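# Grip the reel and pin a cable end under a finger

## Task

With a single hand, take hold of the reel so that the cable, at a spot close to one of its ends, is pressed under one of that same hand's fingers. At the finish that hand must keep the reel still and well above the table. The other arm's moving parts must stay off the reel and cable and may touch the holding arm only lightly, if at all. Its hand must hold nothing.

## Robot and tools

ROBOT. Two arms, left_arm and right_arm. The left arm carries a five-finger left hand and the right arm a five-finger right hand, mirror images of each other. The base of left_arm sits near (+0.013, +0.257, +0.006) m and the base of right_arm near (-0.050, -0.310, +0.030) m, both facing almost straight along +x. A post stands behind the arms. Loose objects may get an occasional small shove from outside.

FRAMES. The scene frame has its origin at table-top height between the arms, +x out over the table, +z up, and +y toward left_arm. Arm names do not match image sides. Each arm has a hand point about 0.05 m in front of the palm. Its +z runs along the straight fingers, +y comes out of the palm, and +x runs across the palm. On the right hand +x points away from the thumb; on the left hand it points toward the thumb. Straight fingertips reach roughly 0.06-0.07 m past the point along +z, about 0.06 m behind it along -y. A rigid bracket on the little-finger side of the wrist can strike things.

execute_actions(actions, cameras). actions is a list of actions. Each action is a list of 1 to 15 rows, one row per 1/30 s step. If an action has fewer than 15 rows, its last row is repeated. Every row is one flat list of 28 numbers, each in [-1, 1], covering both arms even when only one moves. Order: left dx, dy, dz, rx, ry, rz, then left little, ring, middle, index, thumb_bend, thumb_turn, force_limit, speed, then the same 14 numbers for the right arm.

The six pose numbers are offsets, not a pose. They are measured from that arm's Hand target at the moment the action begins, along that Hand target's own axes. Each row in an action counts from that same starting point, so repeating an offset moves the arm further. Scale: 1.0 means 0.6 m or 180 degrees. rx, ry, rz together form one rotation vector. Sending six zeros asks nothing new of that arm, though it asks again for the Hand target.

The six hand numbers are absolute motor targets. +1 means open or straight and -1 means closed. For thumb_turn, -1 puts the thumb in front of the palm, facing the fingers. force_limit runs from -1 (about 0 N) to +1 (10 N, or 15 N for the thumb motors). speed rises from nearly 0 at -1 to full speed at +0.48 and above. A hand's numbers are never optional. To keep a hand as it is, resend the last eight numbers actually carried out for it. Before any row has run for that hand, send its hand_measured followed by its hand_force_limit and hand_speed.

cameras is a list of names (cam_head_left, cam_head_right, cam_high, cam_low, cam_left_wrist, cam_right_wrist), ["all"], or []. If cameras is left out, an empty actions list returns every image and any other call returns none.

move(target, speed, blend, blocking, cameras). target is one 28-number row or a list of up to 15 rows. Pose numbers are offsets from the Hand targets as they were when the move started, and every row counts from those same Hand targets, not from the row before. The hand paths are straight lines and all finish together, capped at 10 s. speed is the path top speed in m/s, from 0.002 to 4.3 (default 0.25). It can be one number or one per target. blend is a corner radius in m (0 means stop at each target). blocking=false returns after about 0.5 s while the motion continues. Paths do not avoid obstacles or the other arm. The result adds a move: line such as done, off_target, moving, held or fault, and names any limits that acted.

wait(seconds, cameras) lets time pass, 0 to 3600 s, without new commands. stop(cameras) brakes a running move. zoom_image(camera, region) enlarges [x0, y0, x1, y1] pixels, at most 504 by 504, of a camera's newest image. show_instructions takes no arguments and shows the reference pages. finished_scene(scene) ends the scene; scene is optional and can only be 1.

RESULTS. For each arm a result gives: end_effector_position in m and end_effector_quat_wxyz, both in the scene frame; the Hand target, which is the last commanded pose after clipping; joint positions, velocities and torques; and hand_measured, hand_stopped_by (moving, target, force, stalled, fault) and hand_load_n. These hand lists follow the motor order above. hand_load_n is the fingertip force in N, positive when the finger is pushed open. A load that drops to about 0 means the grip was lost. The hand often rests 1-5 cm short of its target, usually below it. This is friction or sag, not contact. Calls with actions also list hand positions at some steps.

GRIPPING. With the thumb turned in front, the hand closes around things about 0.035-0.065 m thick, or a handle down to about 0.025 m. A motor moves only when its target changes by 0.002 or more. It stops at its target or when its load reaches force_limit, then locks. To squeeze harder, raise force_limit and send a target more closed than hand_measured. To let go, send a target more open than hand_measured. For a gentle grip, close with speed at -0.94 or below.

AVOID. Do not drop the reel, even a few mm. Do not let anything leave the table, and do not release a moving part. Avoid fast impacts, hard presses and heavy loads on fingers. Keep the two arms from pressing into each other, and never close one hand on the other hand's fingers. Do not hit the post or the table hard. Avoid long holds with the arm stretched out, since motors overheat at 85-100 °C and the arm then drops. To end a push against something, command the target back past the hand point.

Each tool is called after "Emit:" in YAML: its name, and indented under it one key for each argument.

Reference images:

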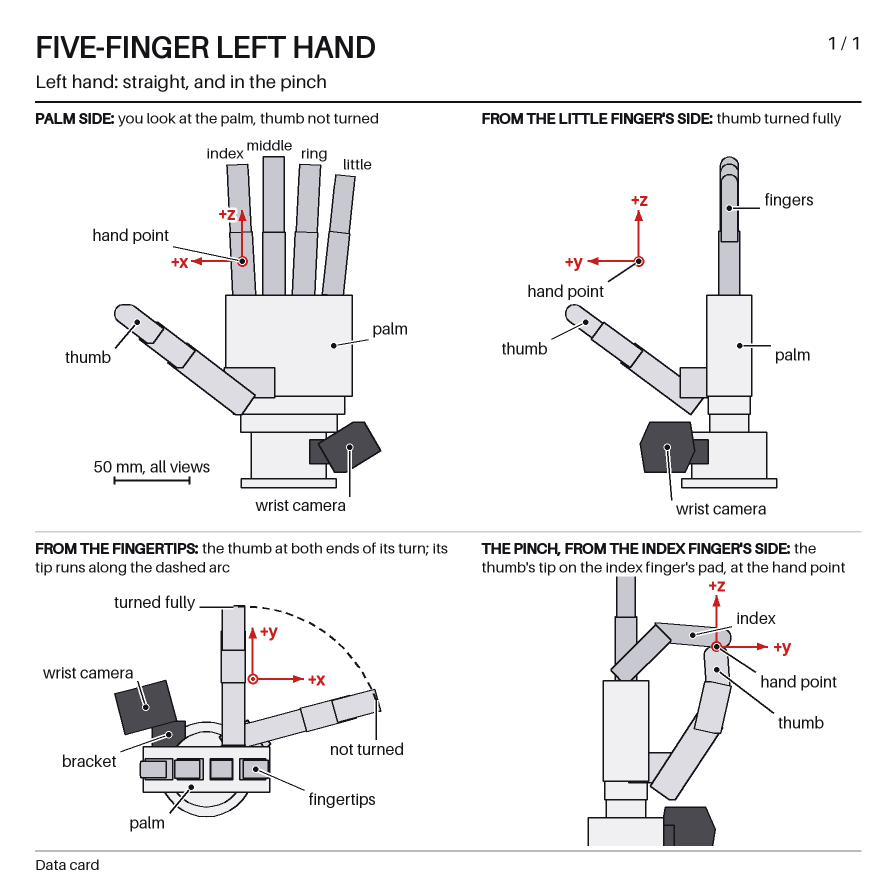

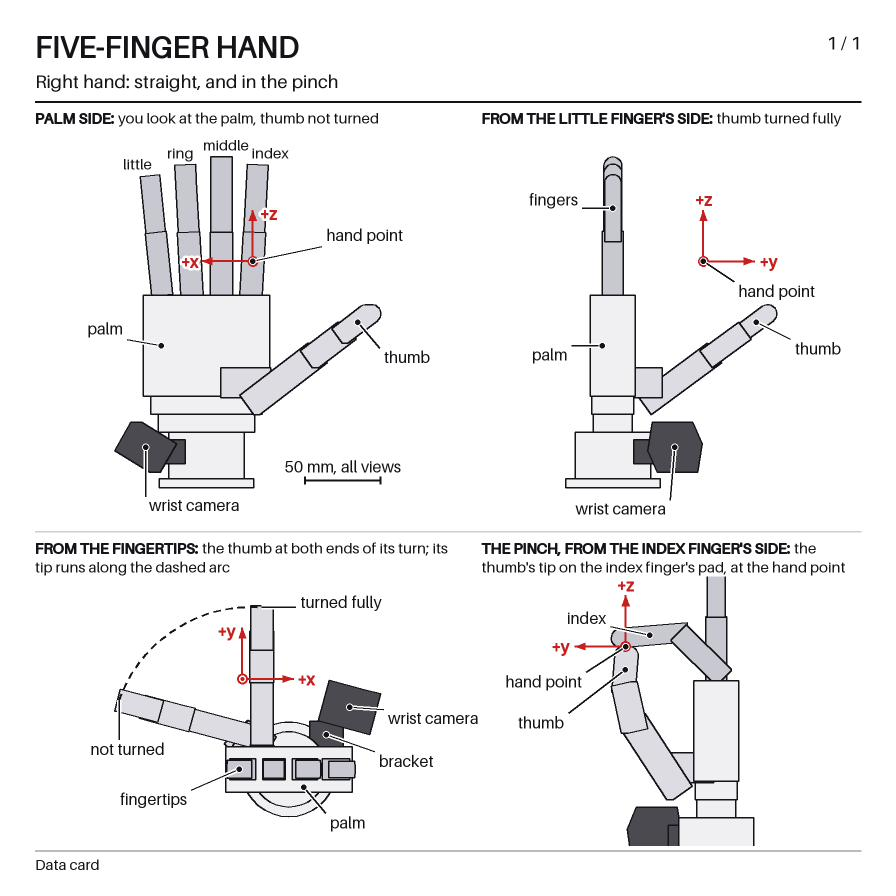

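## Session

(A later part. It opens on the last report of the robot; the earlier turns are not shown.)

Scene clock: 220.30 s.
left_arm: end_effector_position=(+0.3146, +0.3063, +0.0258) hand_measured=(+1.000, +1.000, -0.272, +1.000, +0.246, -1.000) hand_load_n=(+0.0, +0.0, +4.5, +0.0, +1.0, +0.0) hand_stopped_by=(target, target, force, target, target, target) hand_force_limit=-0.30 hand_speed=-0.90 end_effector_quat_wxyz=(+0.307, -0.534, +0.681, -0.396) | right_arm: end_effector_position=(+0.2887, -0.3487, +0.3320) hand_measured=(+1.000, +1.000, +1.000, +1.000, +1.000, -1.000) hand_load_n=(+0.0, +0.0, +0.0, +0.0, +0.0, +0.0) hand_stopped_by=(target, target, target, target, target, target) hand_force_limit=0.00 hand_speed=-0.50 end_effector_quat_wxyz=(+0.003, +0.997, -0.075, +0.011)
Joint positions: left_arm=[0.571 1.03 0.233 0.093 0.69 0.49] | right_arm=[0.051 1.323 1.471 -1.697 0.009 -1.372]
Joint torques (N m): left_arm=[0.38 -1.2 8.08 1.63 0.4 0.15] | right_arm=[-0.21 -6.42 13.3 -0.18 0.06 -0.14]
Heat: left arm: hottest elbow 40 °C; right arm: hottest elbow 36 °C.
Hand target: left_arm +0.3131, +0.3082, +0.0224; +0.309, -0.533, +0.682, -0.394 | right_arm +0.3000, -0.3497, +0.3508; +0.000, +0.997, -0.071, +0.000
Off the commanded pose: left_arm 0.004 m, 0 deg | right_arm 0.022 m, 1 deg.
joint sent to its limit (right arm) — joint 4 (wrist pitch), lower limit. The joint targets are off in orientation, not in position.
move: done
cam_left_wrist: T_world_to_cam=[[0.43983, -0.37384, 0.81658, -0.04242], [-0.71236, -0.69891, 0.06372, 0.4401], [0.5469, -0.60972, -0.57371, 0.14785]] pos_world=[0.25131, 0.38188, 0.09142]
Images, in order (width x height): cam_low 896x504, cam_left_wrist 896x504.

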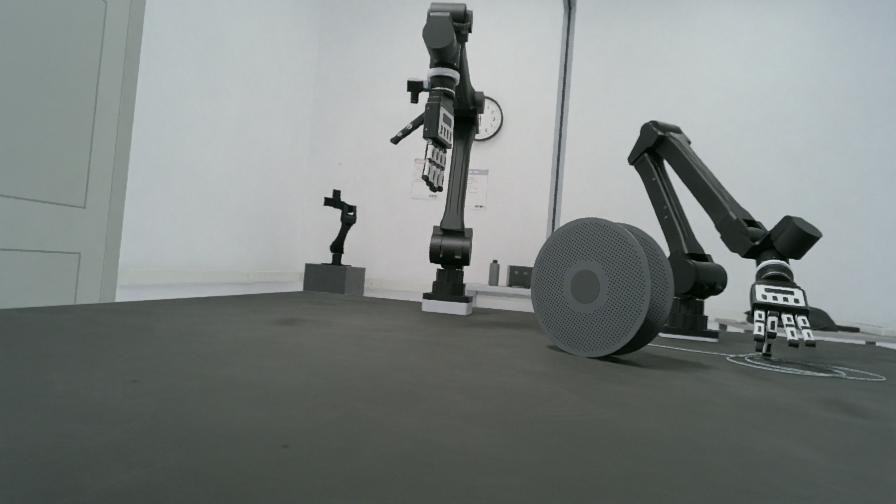

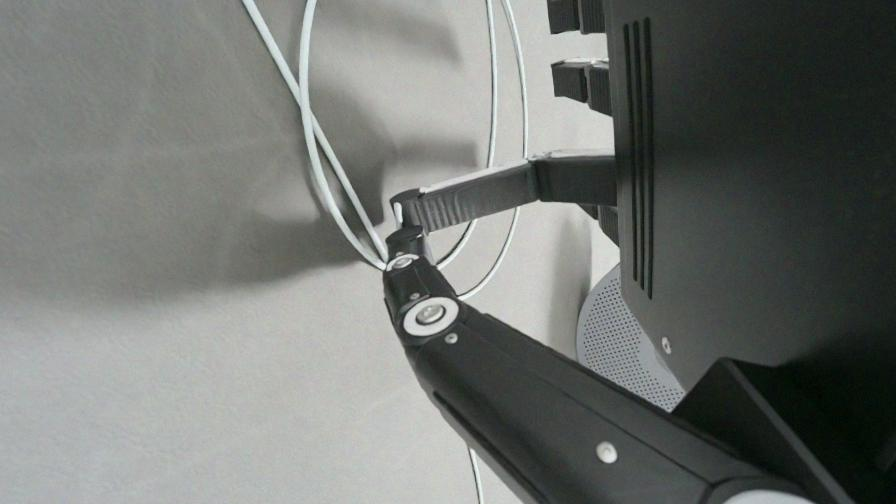

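Emit:
move:
  target: [-0.0032,-0.0498,-0.0138,0,0,0, 1,1,-0.5,1,0.245,-1,-0.3,-0.9, 0,0,0,0,0,0, 1,1,1,1,1,-1,0,-0.5]
  speed: 0.03
  cameras: ["cam_left_wrist","cam_low"]

Emit:
zoom_image:
  camera: "cam_left_wrist"
  region: [280, 110, 530, 310]

Scene clock: 222.50 s.
left_arm: end_effector_position=(+0.3072, +0.3018, +0.0361) hand_measured=(+1.000, +1.000, -0.272, +1.000, +0.246, -1.000) hand_load_n=(+0.0, +0.0, +4.5, +0.0, +1.0, +0.0) hand_stopped_by=(target, target, force, target, target, target) hand_force_limit=-0.30 hand_speed=-0.90 end_effector_quat_wxyz=(+0.295, -0.542, +0.682, -0.392) | right_arm: end_effector_position=(+0.2887, -0.3487, +0.3320) hand_measured=(+1.000, +1.000, +1.000, +1.000, +1.000, -1.000) hand_load_n=(+0.0, +0.0, +0.0, +0.0, +0.0, +0.0) hand_stopped_by=(target, target, target, target, target, target) hand_force_limit=0.00 hand_speed=-0.50 end_effector_quat_wxyz=(+0.003, +0.997, -0.075, +0.011)
Joint positions: left_arm=[0.568 0.952 0.248 -0.029 0.682 0.49] | right_arm=[0.051 1.323 1.471 -1.697 0.009 -1.372]
Joint torques (N m): left_arm=[-1.08 -2.26 12.67 0.88 0.12 0] | right_arm=[-0.09 -6.3 13.31 -0.16 0.06 -0.15]
Heat: left arm: hottest elbow 40 °C; right arm: hottest elbow 36 °C.
Hand target: left_arm +0.3211, +0.3081, +0.0525; +0.308, -0.533, +0.682, -0.394 | right_arm +0.3000, -0.3497, +0.3508; +0.000, +0.997, -0.071, +0.000
Off the commanded pose: left_arm 0.022 m, 2 deg | right_arm 0.022 m, 1 deg.
joint sent to its limit (right arm) — joint 4 (wrist pitch), lower limit. The joint targets are off in orientation, not in position.
move: off_target (left_arm)
cam_left_wrist: T_world_to_cam=[[0.46232, -0.36356, 0.80876, -0.05898], [-0.70868, -0.69969, 0.09058, 0.42915], [0.53295, -0.61502, -0.58113, 0.16107]] pos_world=[0.24555, 0.37789, 0.10243]
Images, in order (width x height): cam_low 896x504, cam_left_wrist 896x504.

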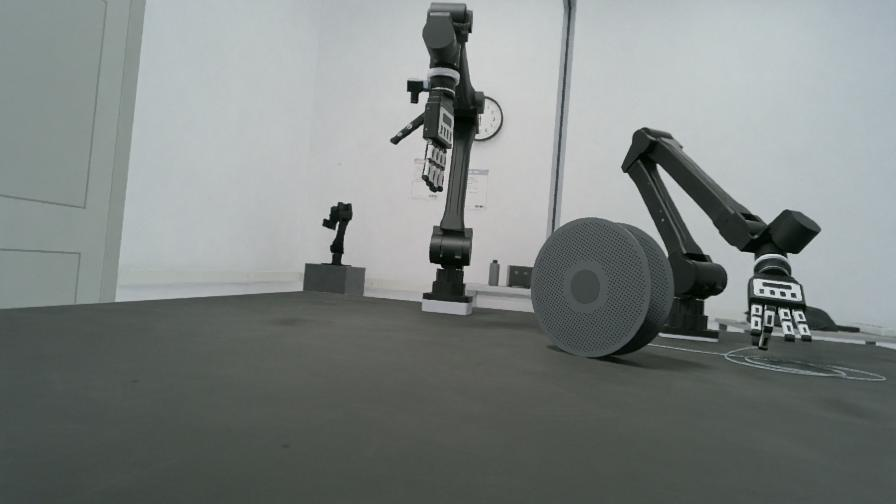

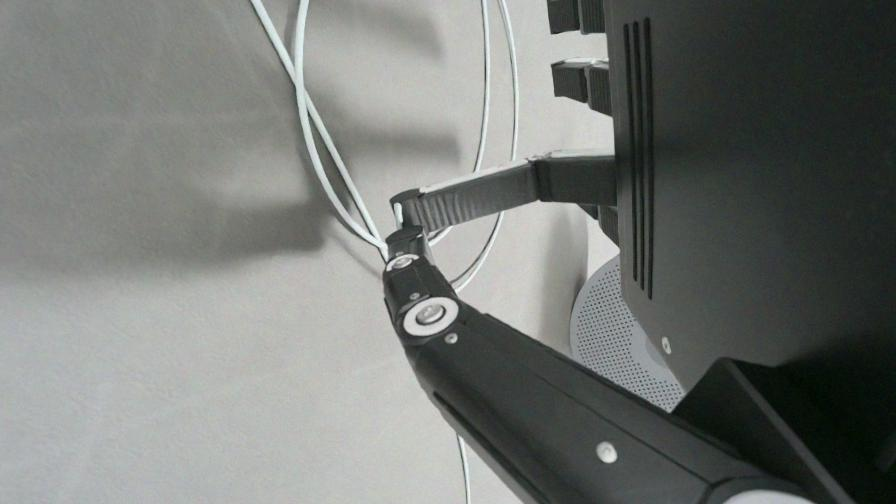

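Scaled by 2.016 from the camera's image (finer frame: 1280x720).

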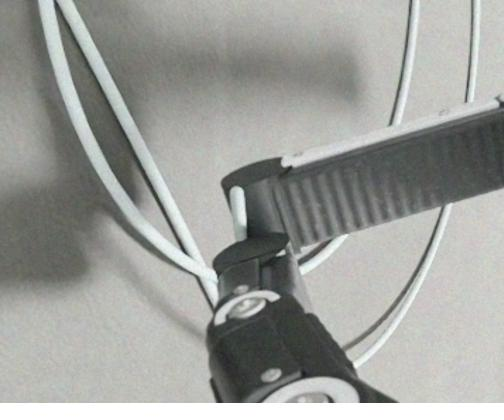

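Emit:
move:
  target: [0,0,0,0,0,0, 1,1,-0.5,-0.45,0.245,-1,-0.5,-0.85, 0,0,0,0,0,0, 1,1,1,1,1,-1,0,-0.5]
  speed: 0.03
  cameras: ["cam_left_wrist","cam_low"]

Emit:
zoom_image:
  camera: "cam_left_wrist"
  region: [280, 110, 530, 310]

Emit:
zoom_image:
  camera: "cam_low"
  region: [700, 270, 896, 400]

Scene clock: 226.70 s.
left_arm: end_effector_position=(+0.3072, +0.3018, +0.0361) hand_measured=(+1.000, +1.000, -0.272, -0.318, +0.246, -1.000) hand_load_n=(+0.0, +0.0, +4.5, +4.5, +1.0, +0.0) hand_stopped_by=(target, target, force, force, target, target) hand_force_limit=-0.50 hand_speed=-0.85 end_effector_quat_wxyz=(+0.295, -0.542, +0.682, -0.392) | right_arm: end_effector_position=(+0.2887, -0.3487, +0.3320) hand_measured=(+1.000, +1.000, +1.000, +1.000, +1.000, -1.000) hand_load_n=(+0.0, +0.0, +0.0, +0.0, +0.0, +0.0) hand_stopped_by=(target, target, target, target, target, target) hand_force_limit=0.00 hand_speed=-0.50 end_effector_quat_wxyz=(+0.003, +0.997, -0.075, +0.011)
Joint positions: left_arm=[0.568 0.952 0.248 -0.029 0.682 0.49] | right_arm=[0.051 1.323 1.471 -1.697 0.009 -1.372]
Joint torques (N m): left_arm=[-1.14 -2.2 12.68 0.77 0.12 -0.01] | right_arm=[-0.26 -6.3 13.31 -0.13 0.05 -0.14]
Heat: left arm: hottest elbow 40 °C; right arm: hottest elbow 37 °C.
Hand target: left_arm +0.3211, +0.3081, +0.0525; +0.309, -0.533, +0.682, -0.394 | right_arm +0.3000, -0.3497, +0.3508; +0.000, +0.997, -0.071, +0.000
Off the commanded pose: left_arm 0.022 m, 2 deg | right_arm 0.022 m, 1 deg.
joint sent to its limit (right arm) — joint 4 (wrist pitch), lower limit. The joint targets are off in orientation, not in position.
move: done
cam_left_wrist: T_world_to_cam=[[0.46232, -0.36356, 0.80876, -0.05898], [-0.70868, -0.69969, 0.09058, 0.42915], [0.53295, -0.61502, -0.58113, 0.16107]] pos_world=[0.24555, 0.37789, 0.10243]
Images, in order (width x height): cam_low 896x504, cam_left_wrist 896x504.

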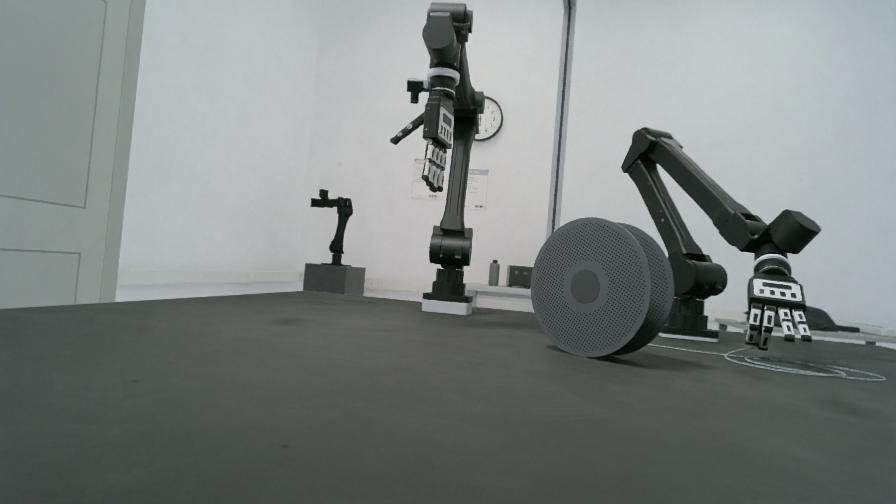

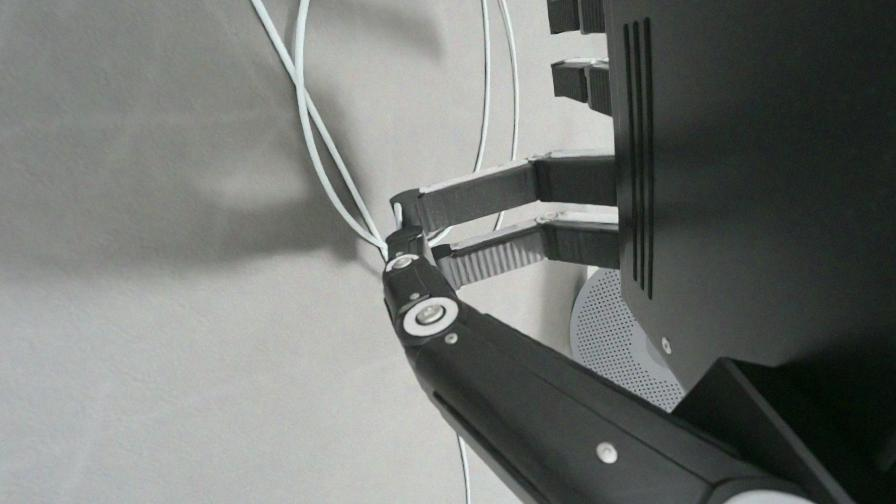

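Scaled by 2.016 from the camera's image (finer frame: 1280x720).

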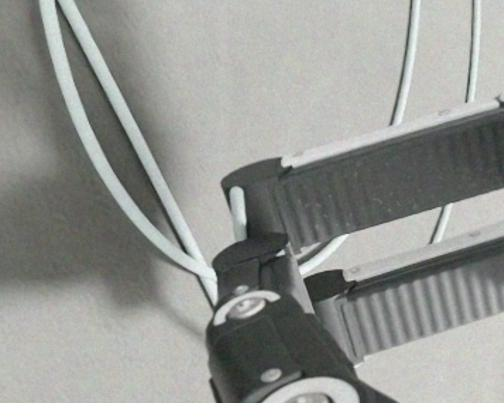

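Scaled by 2.571 from the camera's image (finer frame: 1280x720).

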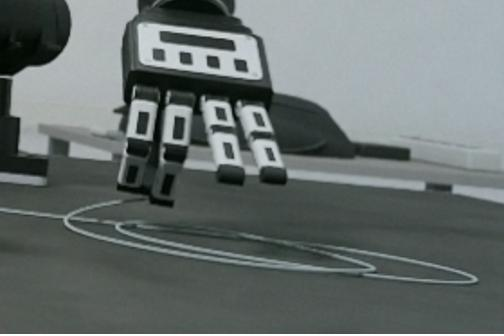

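Emit:
move:
  target: [0.0275,-0.0898,-0.036,0,0,0, 1,1,-0.5,-0.45,0.245,-1,-0.5,-0.85, 0,0,0,0,0,0, 1,1,1,1,1,-1,0,-0.5]
  speed: 0.03
  cameras: ["cam_left_wrist","cam_low","cam_head_left"]

Emit:
zoom_image:
  camera: "cam_left_wrist"
  region: [280, 110, 530, 310]

Emit:
zoom_image:
  camera: "cam_low"
  region: [700, 230, 896, 400]

Scene clock: 229.67 s.
left_arm: end_effector_position=(+0.3120, +0.2859, +0.0875) hand_measured=(+1.000, +1.000, -0.272, -0.318, +0.246, -1.000) hand_load_n=(+0.0, -0.5, +4.0, +4.5, +1.0, +0.0) hand_stopped_by=(target, target, force, force, target, target) hand_force_limit=-0.50 hand_speed=-0.85 end_effector_quat_wxyz=(+0.293, -0.541, +0.685, -0.389) | right_arm: end_effector_position=(+0.2887, -0.3487, +0.3320) hand_measured=(+1.000, +1.000, +1.000, +1.000, +1.000, -1.000) hand_load_n=(+0.0, +0.0, +0.0, +0.0, +0.0, +0.0) hand_stopped_by=(target, target, target, target, target, target) hand_force_limit=0.00 hand_speed=-0.50 end_effector_quat_wxyz=(+0.003, +0.997, -0.075, +0.011)
Joint positions: left_arm=[0.484 0.773 0.336 -0.263 0.617 0.43] | right_arm=[0.051 1.323 1.471 -1.697 0.009 -1.372]
Joint torques (N m): left_arm=[-1.14 -1.38 14.83 0.87 0.08 -0.08] | right_arm=[-0.15 -6.3 13.33 -0.14 0.05 -0.14]
Heat: left arm: hottest elbow 40 °C; right arm: hottest elbow 37 °C.
Hand target: left_arm +0.3251, +0.2901, +0.1099; +0.309, -0.533, +0.682, -0.394 | right_arm +0.3000, -0.3497, +0.3508; +0.000, +0.997, -0.071, +0.000
Off the commanded pose: left_arm 0.026 m, 2 deg | right_arm 0.022 m, 1 deg.
joint sent to its limit (right arm) — joint 4 (wrist pitch), lower limit. The joint targets are off in orientation, not in position.
move: off_target (left_arm)
cam_left_wrist: T_world_to_cam=[[0.46607, -0.36859, 0.80431, -0.10789], [-0.71056, -0.69759, 0.09207, 0.41656], [0.52715, -0.61442, -0.58703, 0.18077]] pos_world=[0.25098, 0.36189, 0.15455]
Images, in order (width x height): cam_head_left 896x504, cam_low 896x504, cam_left_wrist 896x504.

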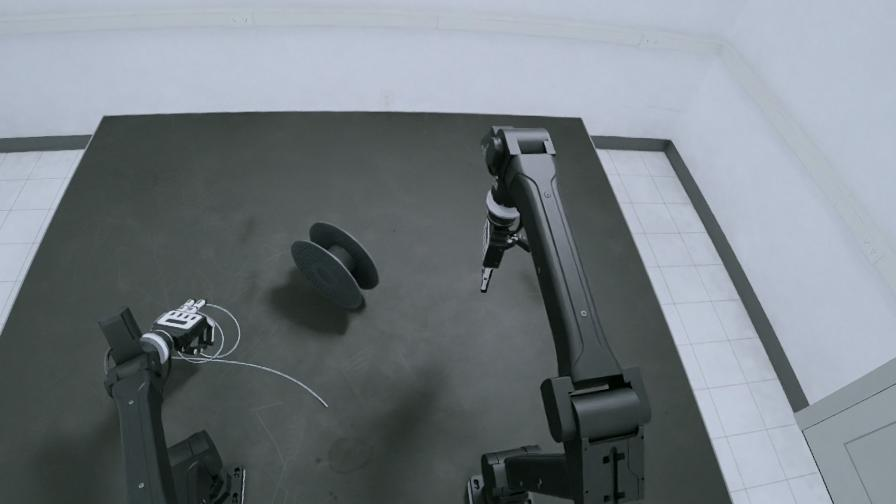

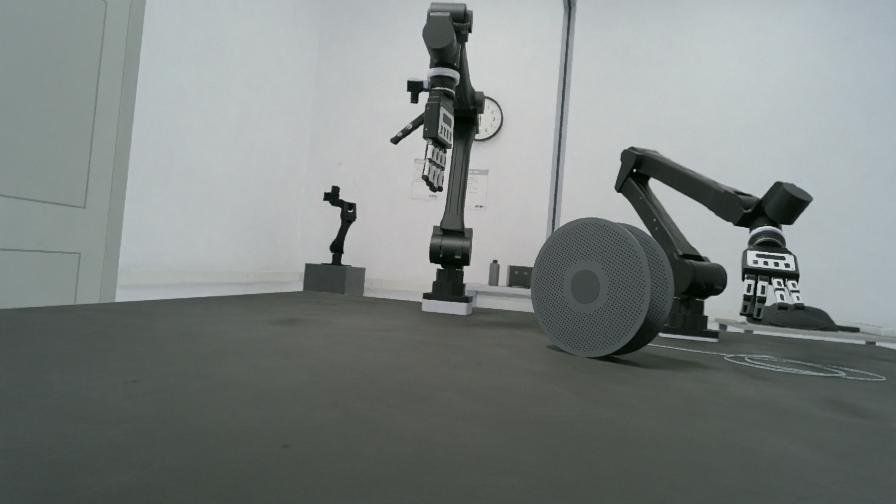

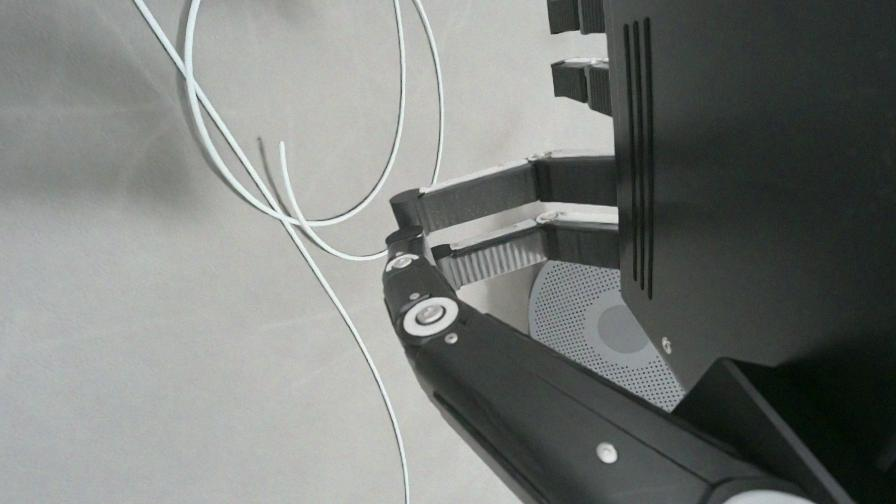

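Scaled by 2.016 from the camera's image (finer frame: 1280x720).

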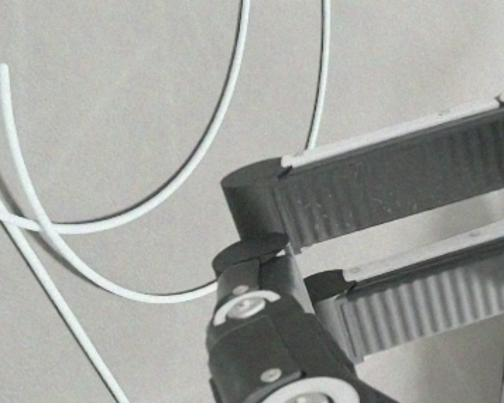

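Scaled by 2.571 from the camera's image (finer frame: 1280x720).

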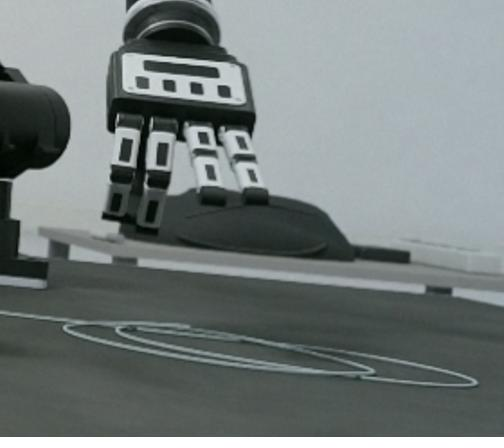

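Emit:
move:
  target: [-0.029,0.1401,0.0386,0,0,0, 1,1,0.2,1,0.245,-1,0.0,-0.2, 0,0,0,0,0,0, 1,1,1,1,1,-1,0,-0.5]
  speed: 0.06
  cameras: ["cam_left_wrist"]

Emit:
zoom_image:
  camera: "cam_left_wrist"
  region: [280, 110, 530, 310]

Scene clock: 235.33 s.
left_arm: end_effector_position=(+0.3089, +0.3102, +0.0283) hand_measured=(+1.000, +1.000, +0.200, +1.000, +0.246, -1.000) hand_load_n=(+0.0, +0.0, +0.0, +0.0, +0.0, +0.0) hand_stopped_by=(target, target, target, target, target, target) hand_force_limit=0.00 hand_speed=-0.20 end_effector_quat_wxyz=(+0.306, -0.535, +0.681, -0.395) | right_arm: end_effector_position=(+0.2887, -0.3487, +0.3320) hand_measured=(+1.000, +1.000, +1.000, +1.000, +1.000, -1.000) hand_load_n=(+0.0, +0.0, +0.0, +0.0, +0.0, +0.0) hand_stopped_by=(target, target, target, target, target, target) hand_force_limit=0.00 hand_speed=-0.50 end_effector_quat_wxyz=(+0.003, +0.997, -0.075, +0.011)
Joint positions: left_arm=[0.602 1.008 0.236 0.049 0.713 0.515] | right_arm=[0.051 1.323 1.471 -1.697 0.009 -1.372]
Joint torques (N m): left_arm=[0.38 -1.08 8.31 1.55 0.44 0.15] | right_arm=[-0.15 -6.3 13.31 -0.17 0.06 -0.15]
Heat: left arm: hottest elbow 41 °C; right arm: hottest elbow 37 °C.
Hand target: left_arm +0.3080, +0.3124, +0.0256; +0.309, -0.533, +0.682, -0.394 | right_arm +0.3000, -0.3497, +0.3508; +0.000, +0.997, -0.071, +0.000
Off the commanded pose: left_arm 0.004 m, 0 deg | right_arm 0.022 m, 1 deg.
joint sent to its limit (right arm) — joint 4 (wrist pitch), lower limit. The joint targets are off in orientation, not in position.
move: done
cam_left_wrist: T_world_to_cam=[[0.44173, -0.37211, 0.81634, -0.04154], [-0.71164, -0.69941, 0.06626, 0.43853], [0.5463, -0.61021, -0.57376, 0.15507]] pos_world=[0.24571, 0.38588, 0.09382]

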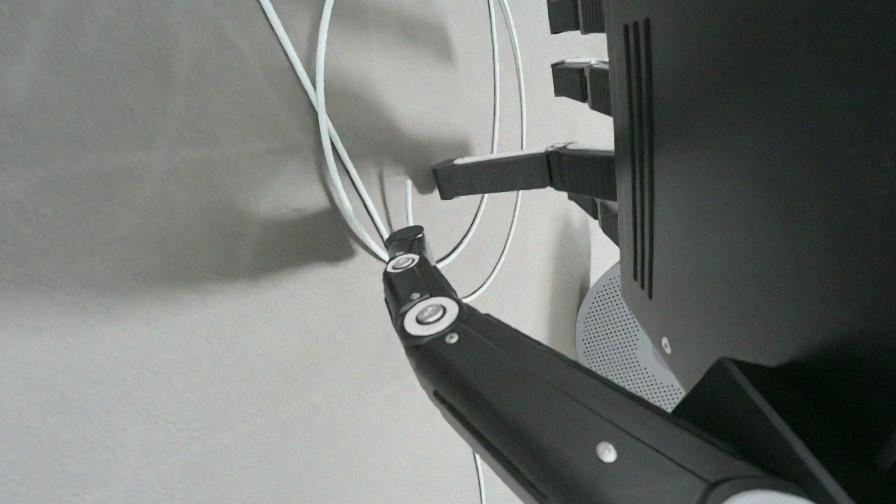

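Scaled by 2.016 from the camera's image (finer frame: 1280x720).

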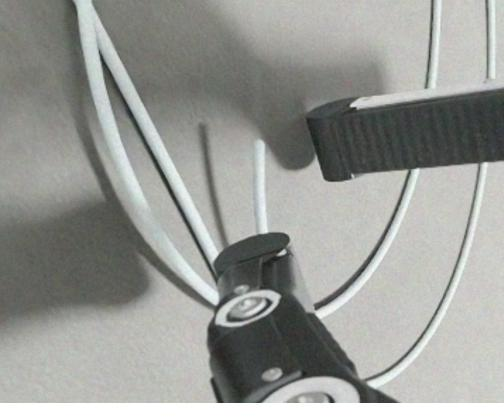

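Emit:
move:
  target: [0,0,0,0,0,0, 1,1,-0.5,1,0.245,-1,-0.3,-0.9, 0,0,0,0,0,0, 1,1,1,1,1,-1,0,-0.5]
  cameras: ["cam_left_wrist"]

Emit:
zoom_image:
  camera: "cam_left_wrist"
  region: [330, 150, 480, 290]

Scene clock: 237.63 s.
left_arm: end_effector_position=(+0.3089, +0.3103, +0.0282) hand_measured=(+1.000, +1.000, -0.272, +1.000, +0.246, -1.000) hand_load_n=(+0.0, +0.0, +4.5, -0.5, +1.0, +0.0) hand_stopped_by=(target, target, force, target, target, target) hand_force_limit=-0.30 hand_speed=-0.90 end_effector_quat_wxyz=(+0.306, -0.535, +0.681, -0.395) | right_arm: end_effector_position=(+0.2887, -0.3487, +0.3320) hand_measured=(+1.000, +1.000, +1.000, +1.000, +1.000, -1.000) hand_load_n=(+0.0, +0.0, +0.0, +0.0, +0.0, +0.0) hand_stopped_by=(target, target, target, target, target, target) hand_force_limit=0.00 hand_speed=-0.50 end_effector_quat_wxyz=(+0.003, +0.997, -0.075, +0.011)
Joint positions: left_arm=[0.602 1.008 0.236 0.049 0.713 0.516] | right_arm=[0.051 1.323 1.471 -1.697 0.009 -1.372]
Joint torques (N m): left_arm=[0.38 -1.2 8.31 1.61 0.44 0.15] | right_arm=[-0.15 -6.3 13.3 -0.14 0.05 -0.15]
Heat: left arm: hottest elbow 41 °C; right arm: hottest elbow 37 °C.
Hand target: left_arm +0.3080, +0.3124, +0.0255; +0.309, -0.533, +0.682, -0.394 | right_arm +0.3000, -0.3497, +0.3508; +0.000, +0.997, -0.071, +0.000
Off the commanded pose: left_arm 0.004 m, 0 deg | right_arm 0.022 m, 1 deg.
joint sent to its limit (right arm) — joint 4 (wrist pitch), lower limit. The joint targets are off in orientation, not in position.
move: done
cam_left_wrist: T_world_to_cam=[[0.44147, -0.37285, 0.81615, -0.04117], [-0.71193, -0.69917, 0.06569, 0.43856], [0.54613, -0.61004, -0.5741, 0.15507]] pos_world=[0.24571, 0.38588, 0.09382]

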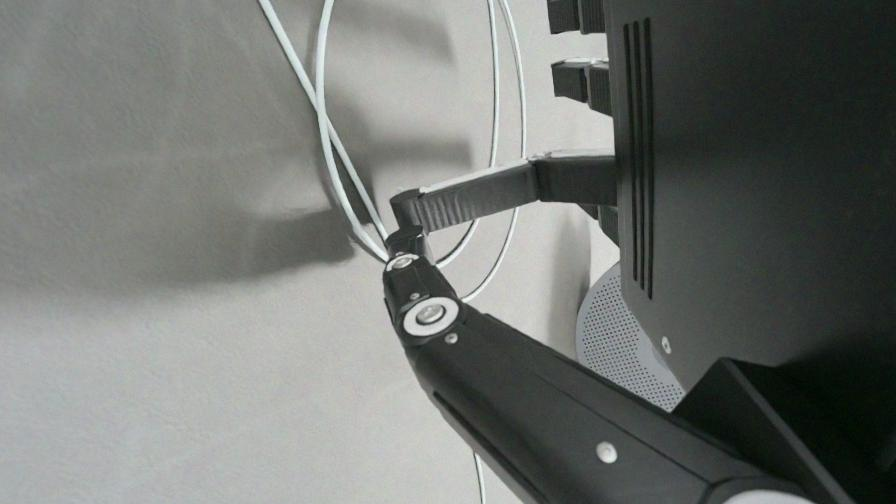

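Scaled by 3.360 from the camera's image (finer frame: 1280x720).

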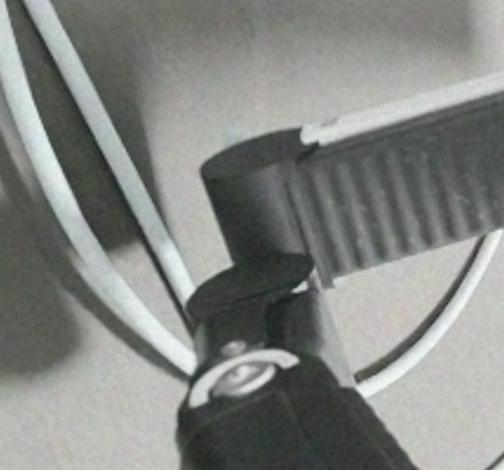

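Emit:
move:
  target: [0,0.0029,0.0017,0,0,0, 1,1,0.2,1,0.245,-1,-0.3,-0.6, 0,0,0,0,0,0, 1,1,1,1,1,-1,0,-0.5]
  speed: 0.03
  cameras: ["cam_left_wrist"]

Emit:
zoom_image:
  camera: "cam_left_wrist"
  region: [330, 150, 480, 290]

Scene clock: 239.10 s.
left_arm: end_effector_position=(+0.3103, +0.3112, +0.0282) hand_measured=(+1.000, +1.000, +0.200, +1.000, +0.246, -1.000) hand_load_n=(+0.0, +0.0, +0.5, +0.0, +0.0, +0.0) hand_stopped_by=(target, target, target, target, target, target) hand_force_limit=-0.30 hand_speed=-0.60 end_effector_quat_wxyz=(+0.308, -0.533, +0.681, -0.396) | right_arm: end_effector_position=(+0.2887, -0.3487, +0.3320) hand_measured=(+1.000, +1.000, +1.000, +1.000, +1.000, -1.000) hand_load_n=(+0.0, +0.0, +0.0, +0.0, +0.0, +0.5) hand_stopped_by=(target, target, target, target, target, target) hand_force_limit=0.00 hand_speed=-0.50 end_effector_quat_wxyz=(+0.003, +0.997, -0.075, +0.011)
Joint positions: left_arm=[0.602 1.014 0.236 0.061 0.713 0.516] | right_arm=[0.051 1.323 1.471 -1.697 0.009 -1.372]
Joint torques (N m): left_arm=[0.38 -0.97 8.02 1.61 0.43 0.15] | right_arm=[-0.21 -6.3 13.31 -0.14 0.05 -0.15]
Heat: left arm: hottest elbow 41 °C; right arm: hottest elbow 37 °C.
Hand target: left_arm +0.3079, +0.3123, +0.0235; +0.308, -0.533, +0.682, -0.394 | right_arm +0.3000, -0.3497, +0.3508; +0.000, +0.997, -0.071, +0.000
Off the commanded pose: left_arm 0.005 m, 0 deg | right_arm 0.022 m, 1 deg.
joint sent to its limit (right arm) — joint 4 (wrist pitch), lower limit. The joint targets are off in orientation, not in position.
move: done
cam_left_wrist: T_world_to_cam=[[0.43738, -0.37548, 0.81714, -0.03938], [-0.71246, -0.69913, 0.0601, 0.44047], [0.54872, -0.60846, -0.5733, 0.15352]] pos_world=[0.2468, 0.38657, 0.09373]

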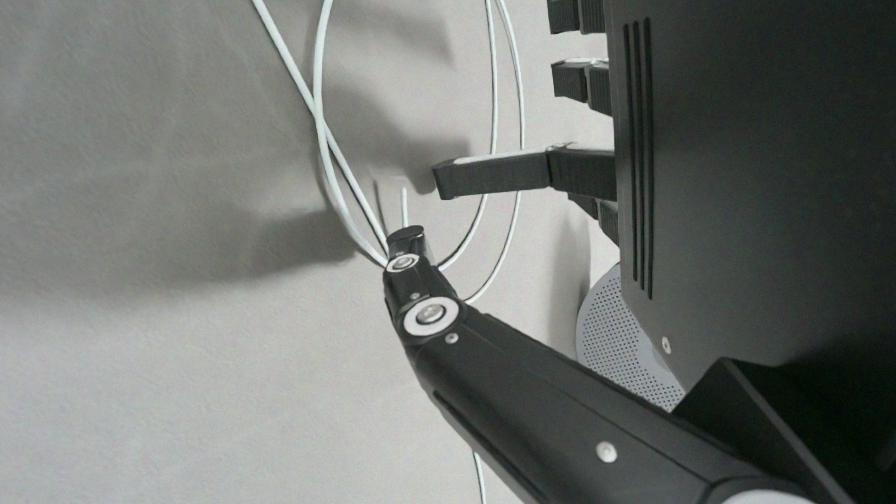

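Scaled by 3.360 from the camera's image (finer frame: 1280x720).

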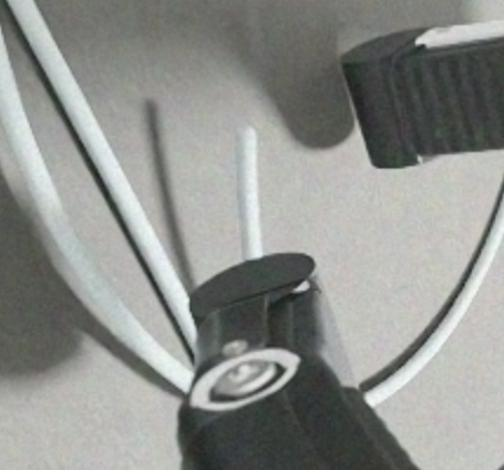

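Emit:
execute_actions:
  actions: []
  cameras: ["cam_low","cam_high","cam_head_left"]

Emit:
zoom_image:
  camera: "cam_low"
  region: [730, 320, 830, 390]

Emit:
zoom_image:
  camera: "cam_high"
  region: [480, 280, 600, 420]

Scene clock: 243.23 s.
left_arm: end_effector_position=(+0.3103, +0.3112, +0.0282) hand_measured=(+1.000, +1.000, +0.200, +1.000, +0.246, -1.000) hand_load_n=(+0.0, +0.0, +0.0, +0.0, +0.0, +0.0) hand_stopped_by=(target, target, target, target, target, target) hand_force_limit=-0.30 hand_speed=-0.60 end_effector_quat_wxyz=(+0.308, -0.533, +0.681, -0.396) | right_arm: end_effector_position=(+0.2887, -0.3487, +0.3320) hand_measured=(+1.000, +1.000, +1.000, +1.000, +1.000, -1.000) hand_load_n=(+0.0, +0.0, +0.0, +0.0, +0.0, +0.0) hand_stopped_by=(target, target, target, target, target, target) hand_force_limit=0.00 hand_speed=-0.50 end_effector_quat_wxyz=(+0.003, +0.997, -0.075, +0.011)
Joint positions: left_arm=[0.602 1.014 0.236 0.061 0.713 0.516] | right_arm=[0.051 1.323 1.471 -1.697 0.009 -1.372]
Joint velocities: within noise
Joint torques (N m): left_arm=[0.38 -0.97 8.01 1.59 0.42 0.15] | right_arm=[-0.26 -6.3 13.3 -0.14 0.06 -0.15]
Motor temperatures (°C): left_arm=[30 23 41 28 28 29] | right_arm=[29 32 37 28 24 25]
Heat: left arm: hottest elbow 41 °C; right arm: hottest elbow 37 °C.
Hand target: left_arm +0.3079, +0.3123, +0.0235; +0.308, -0.533, +0.682, -0.394 | right_arm +0.3000, -0.3497, +0.3508; +0.000, +0.997, -0.071, +0.000
Off the commanded pose: left_arm 0.005 m, 0 deg | right_arm 0.022 m, 1 deg.
Images, in order (width x height): cam_head_left 896x504, cam_high 896x504, cam_low 896x504.

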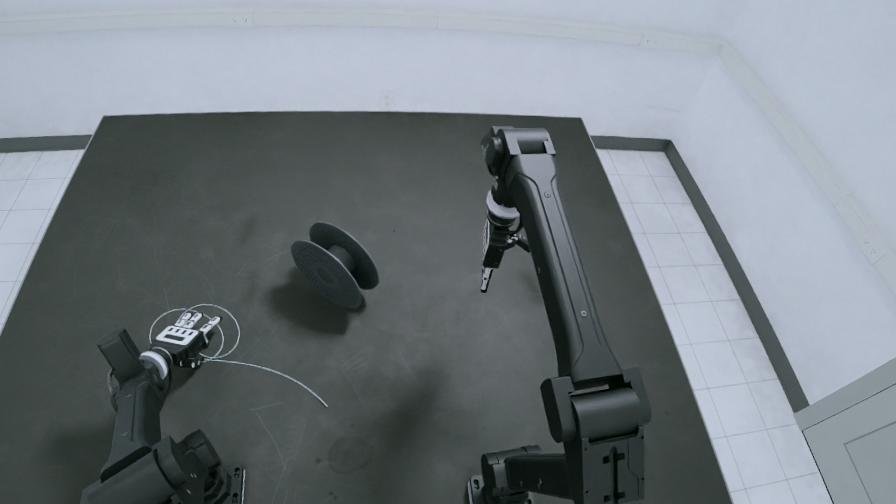

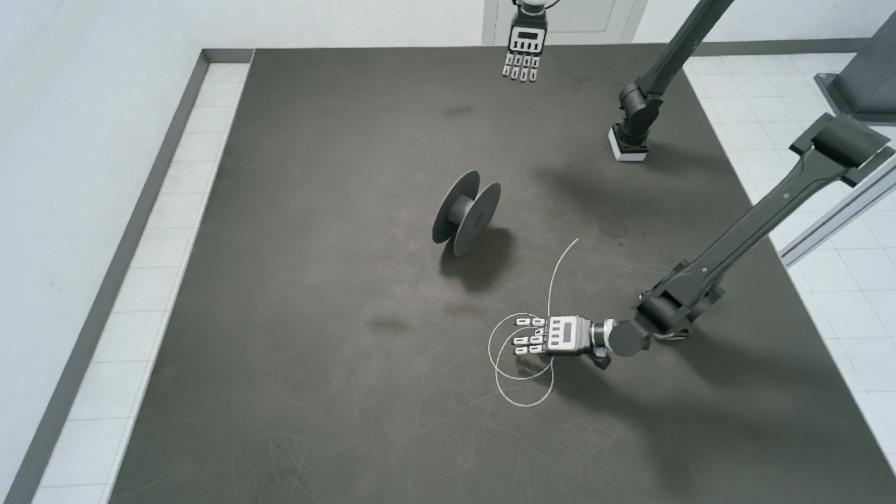

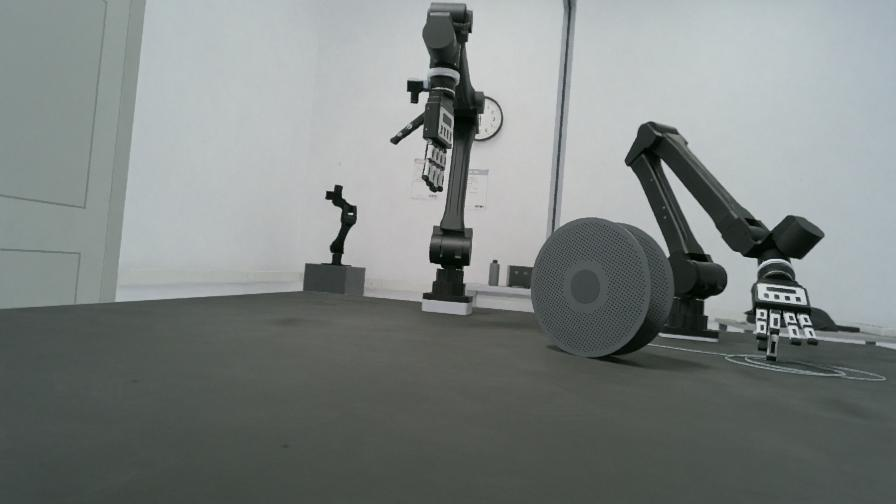

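Scaled by 5.040 from the camera's image (finer frame: 1280x720).

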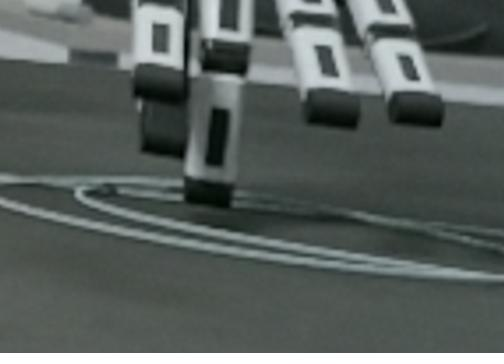

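Scaled by 3.600 from the camera's image (finer frame: 1280x720).

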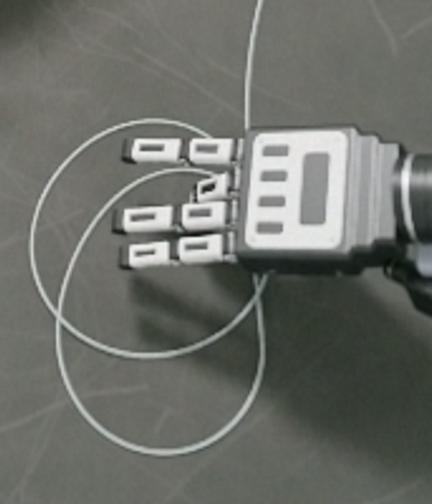

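Emit:
move:
  target: [0.0083,-0.0298,-0.0367,0.0997,0.0521,0.0200, 1,1,0.3,1,0.1,-1,-0.3,-0.4, 0,0,0,0,0,0, 1,1,1,1,1,-1,0,-0.5]
  speed: 0.08
  cameras: ["cam_left_wrist"]

Emit:
move:
  target: [0,0,0,0,0,0, 1,1,-0.5,1,0.1,-1,-0.5,-0.9, 0,0,0,0,0,0, 1,1,1,1,1,-1,0,-0.5]
  cameras: ["cam_left_wrist"]

Scene clock: 250.30 s.
left_arm: end_effector_position=(+0.2989, +0.3093, +0.0534) hand_measured=(+1.000, +1.000, +0.300, +1.000, +0.100, -1.000) hand_load_n=(+0.0, +0.0, +0.0, +0.0, +0.0, +0.0) hand_stopped_by=(target, target, target, target, target, target) hand_force_limit=-0.30 hand_speed=-0.40 end_effector_quat_wxyz=(+0.342, -0.422, +0.653, -0.528) | right_arm: end_effector_position=(+0.2887, -0.3487, +0.3320) hand_measured=(+1.000, +1.000, +1.000, +1.000, +1.000, -1.000) hand_load_n=(+0.0, +0.0, +0.0, +0.0, +0.0, +0.0) hand_stopped_by=(target, target, target, target, target, target) hand_force_limit=0.00 hand_speed=-0.50 end_effector_quat_wxyz=(+0.003, +0.997, -0.075, +0.011)
Joint positions: left_arm=[0.839 1.143 0.181 0.342 1.205 0.588] | right_arm=[0.051 1.323 1.471 -1.697 0.009 -1.372]
Joint torques (N m): left_arm=[0.38 -1.32 6.42 1.42 0.55 0.12] | right_arm=[-0.26 -6.3 13.3 -0.14 0.06 -0.14]
Heat: left arm: hottest elbow 40 °C; right arm: hottest elbow 38 °C.
Hand target: left_arm +0.2970, +0.3099, +0.0501; +0.344, -0.423, +0.652, -0.527 | right_arm +0.3000, -0.3497, +0.3508; +0.000, +0.997, -0.071, +0.000
Off the commanded pose: left_arm 0.004 m, 0 deg | right_arm 0.022 m, 1 deg.
joint sent to its limit (right arm) — joint 4 (wrist pitch), lower limit. The joint targets are off in orientation, not in position.
move: done
cam_left_wrist: T_world_to_cam=[[0.11255, -0.33658, 0.9349, 0.02307], [-0.81891, -0.56432, -0.10458, 0.42843], [0.56278, -0.75383, -0.33914, 0.2013]] pos_world=[0.23496, 0.40128, 0.09151]

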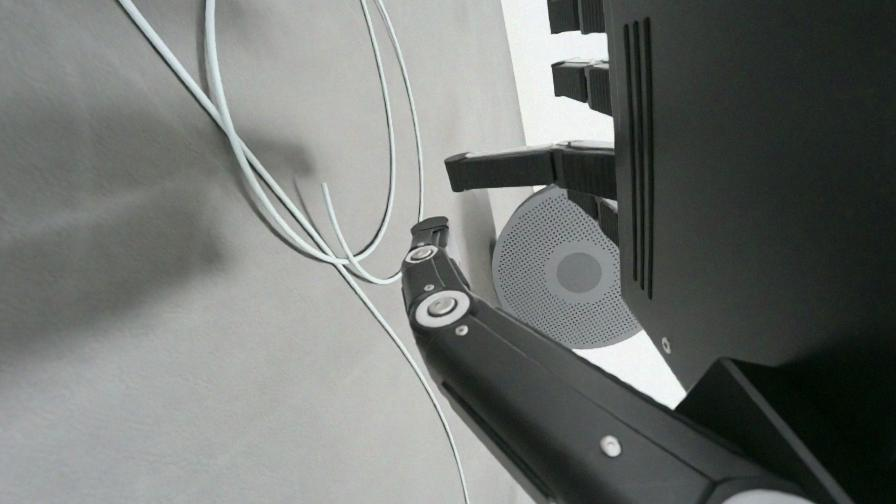

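Scene clock: 252.50 s.
left_arm: end_effector_position=(+0.2989, +0.3093, +0.0535) hand_measured=(+1.000, +1.000, -0.238, +1.000, +0.100, -1.000) hand_load_n=(+0.0, +0.0, +3.0, +0.0, +0.5, +0.0) hand_stopped_by=(target, target, force, target, target, target) hand_force_limit=-0.50 hand_speed=-0.90 end_effector_quat_wxyz=(+0.342, -0.422, +0.653, -0.528) | right_arm: end_effector_position=(+0.2887, -0.3487, +0.3320) hand_measured=(+1.000, +1.000, +1.000, +1.000, +1.000, -1.000) hand_load_n=(+0.0, +0.0, +0.0, +0.0, +0.0, +0.0) hand_stopped_by=(target, target, target, target, target, target) hand_force_limit=0.00 hand_speed=-0.50 end_effector_quat_wxyz=(+0.003, +0.997, -0.075, +0.011)
Joint positions: left_arm=[0.839 1.143 0.181 0.342 1.205 0.588] | right_arm=[0.051 1.323 1.471 -1.697 0.009 -1.372]
Joint torques (N m): left_arm=[0.38 -1.32 6.42 1.43 0.55 0.12] | right_arm=[-0.21 -6.36 13.31 -0.16 0.05 -0.15]
Heat: left arm: hottest elbow 40 °C; right arm: hottest elbow 38 °C.
Hand target: left_arm +0.2970, +0.3099, +0.0501; +0.343, -0.423, +0.652, -0.528 | right_arm +0.3000, -0.3497, +0.3508; +0.000, +0.997, -0.071, +0.000
Off the commanded pose: left_arm 0.004 m, 0 deg | right_arm 0.022 m, 1 deg.
joint sent to its limit (right arm) — joint 4 (wrist pitch), lower limit. The joint targets are off in orientation, not in position.
move: done
cam_left_wrist: T_world_to_cam=[[0.11209, -0.33677, 0.93489, 0.02316], [-0.81903, -0.56406, -0.10499, 0.4284], [0.56269, -0.75394, -0.33906, 0.2014]] pos_world=[0.23496, 0.40128, 0.09161]

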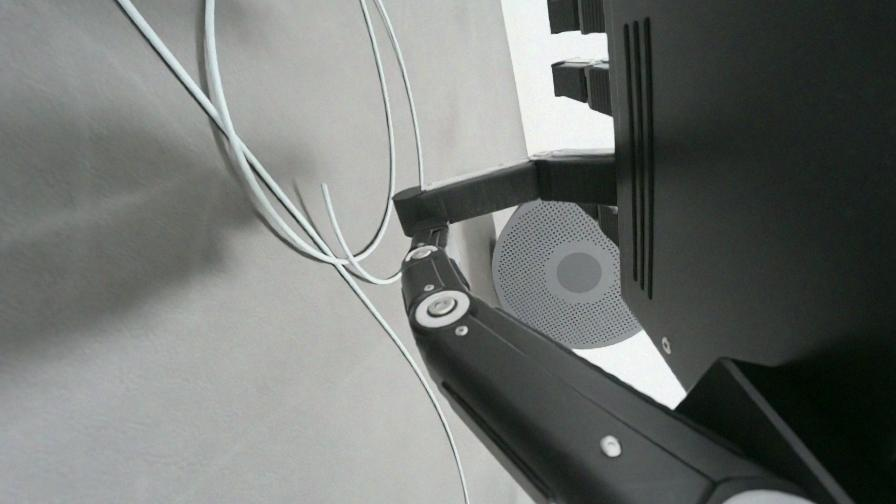

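Emit:
zoom_image:
  camera: "cam_left_wrist"
  region: [280, 150, 500, 300]

Scaled by 2.291 from the camera's image (finer frame: 1280x720).

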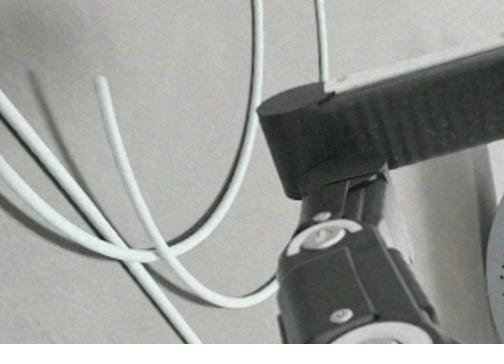

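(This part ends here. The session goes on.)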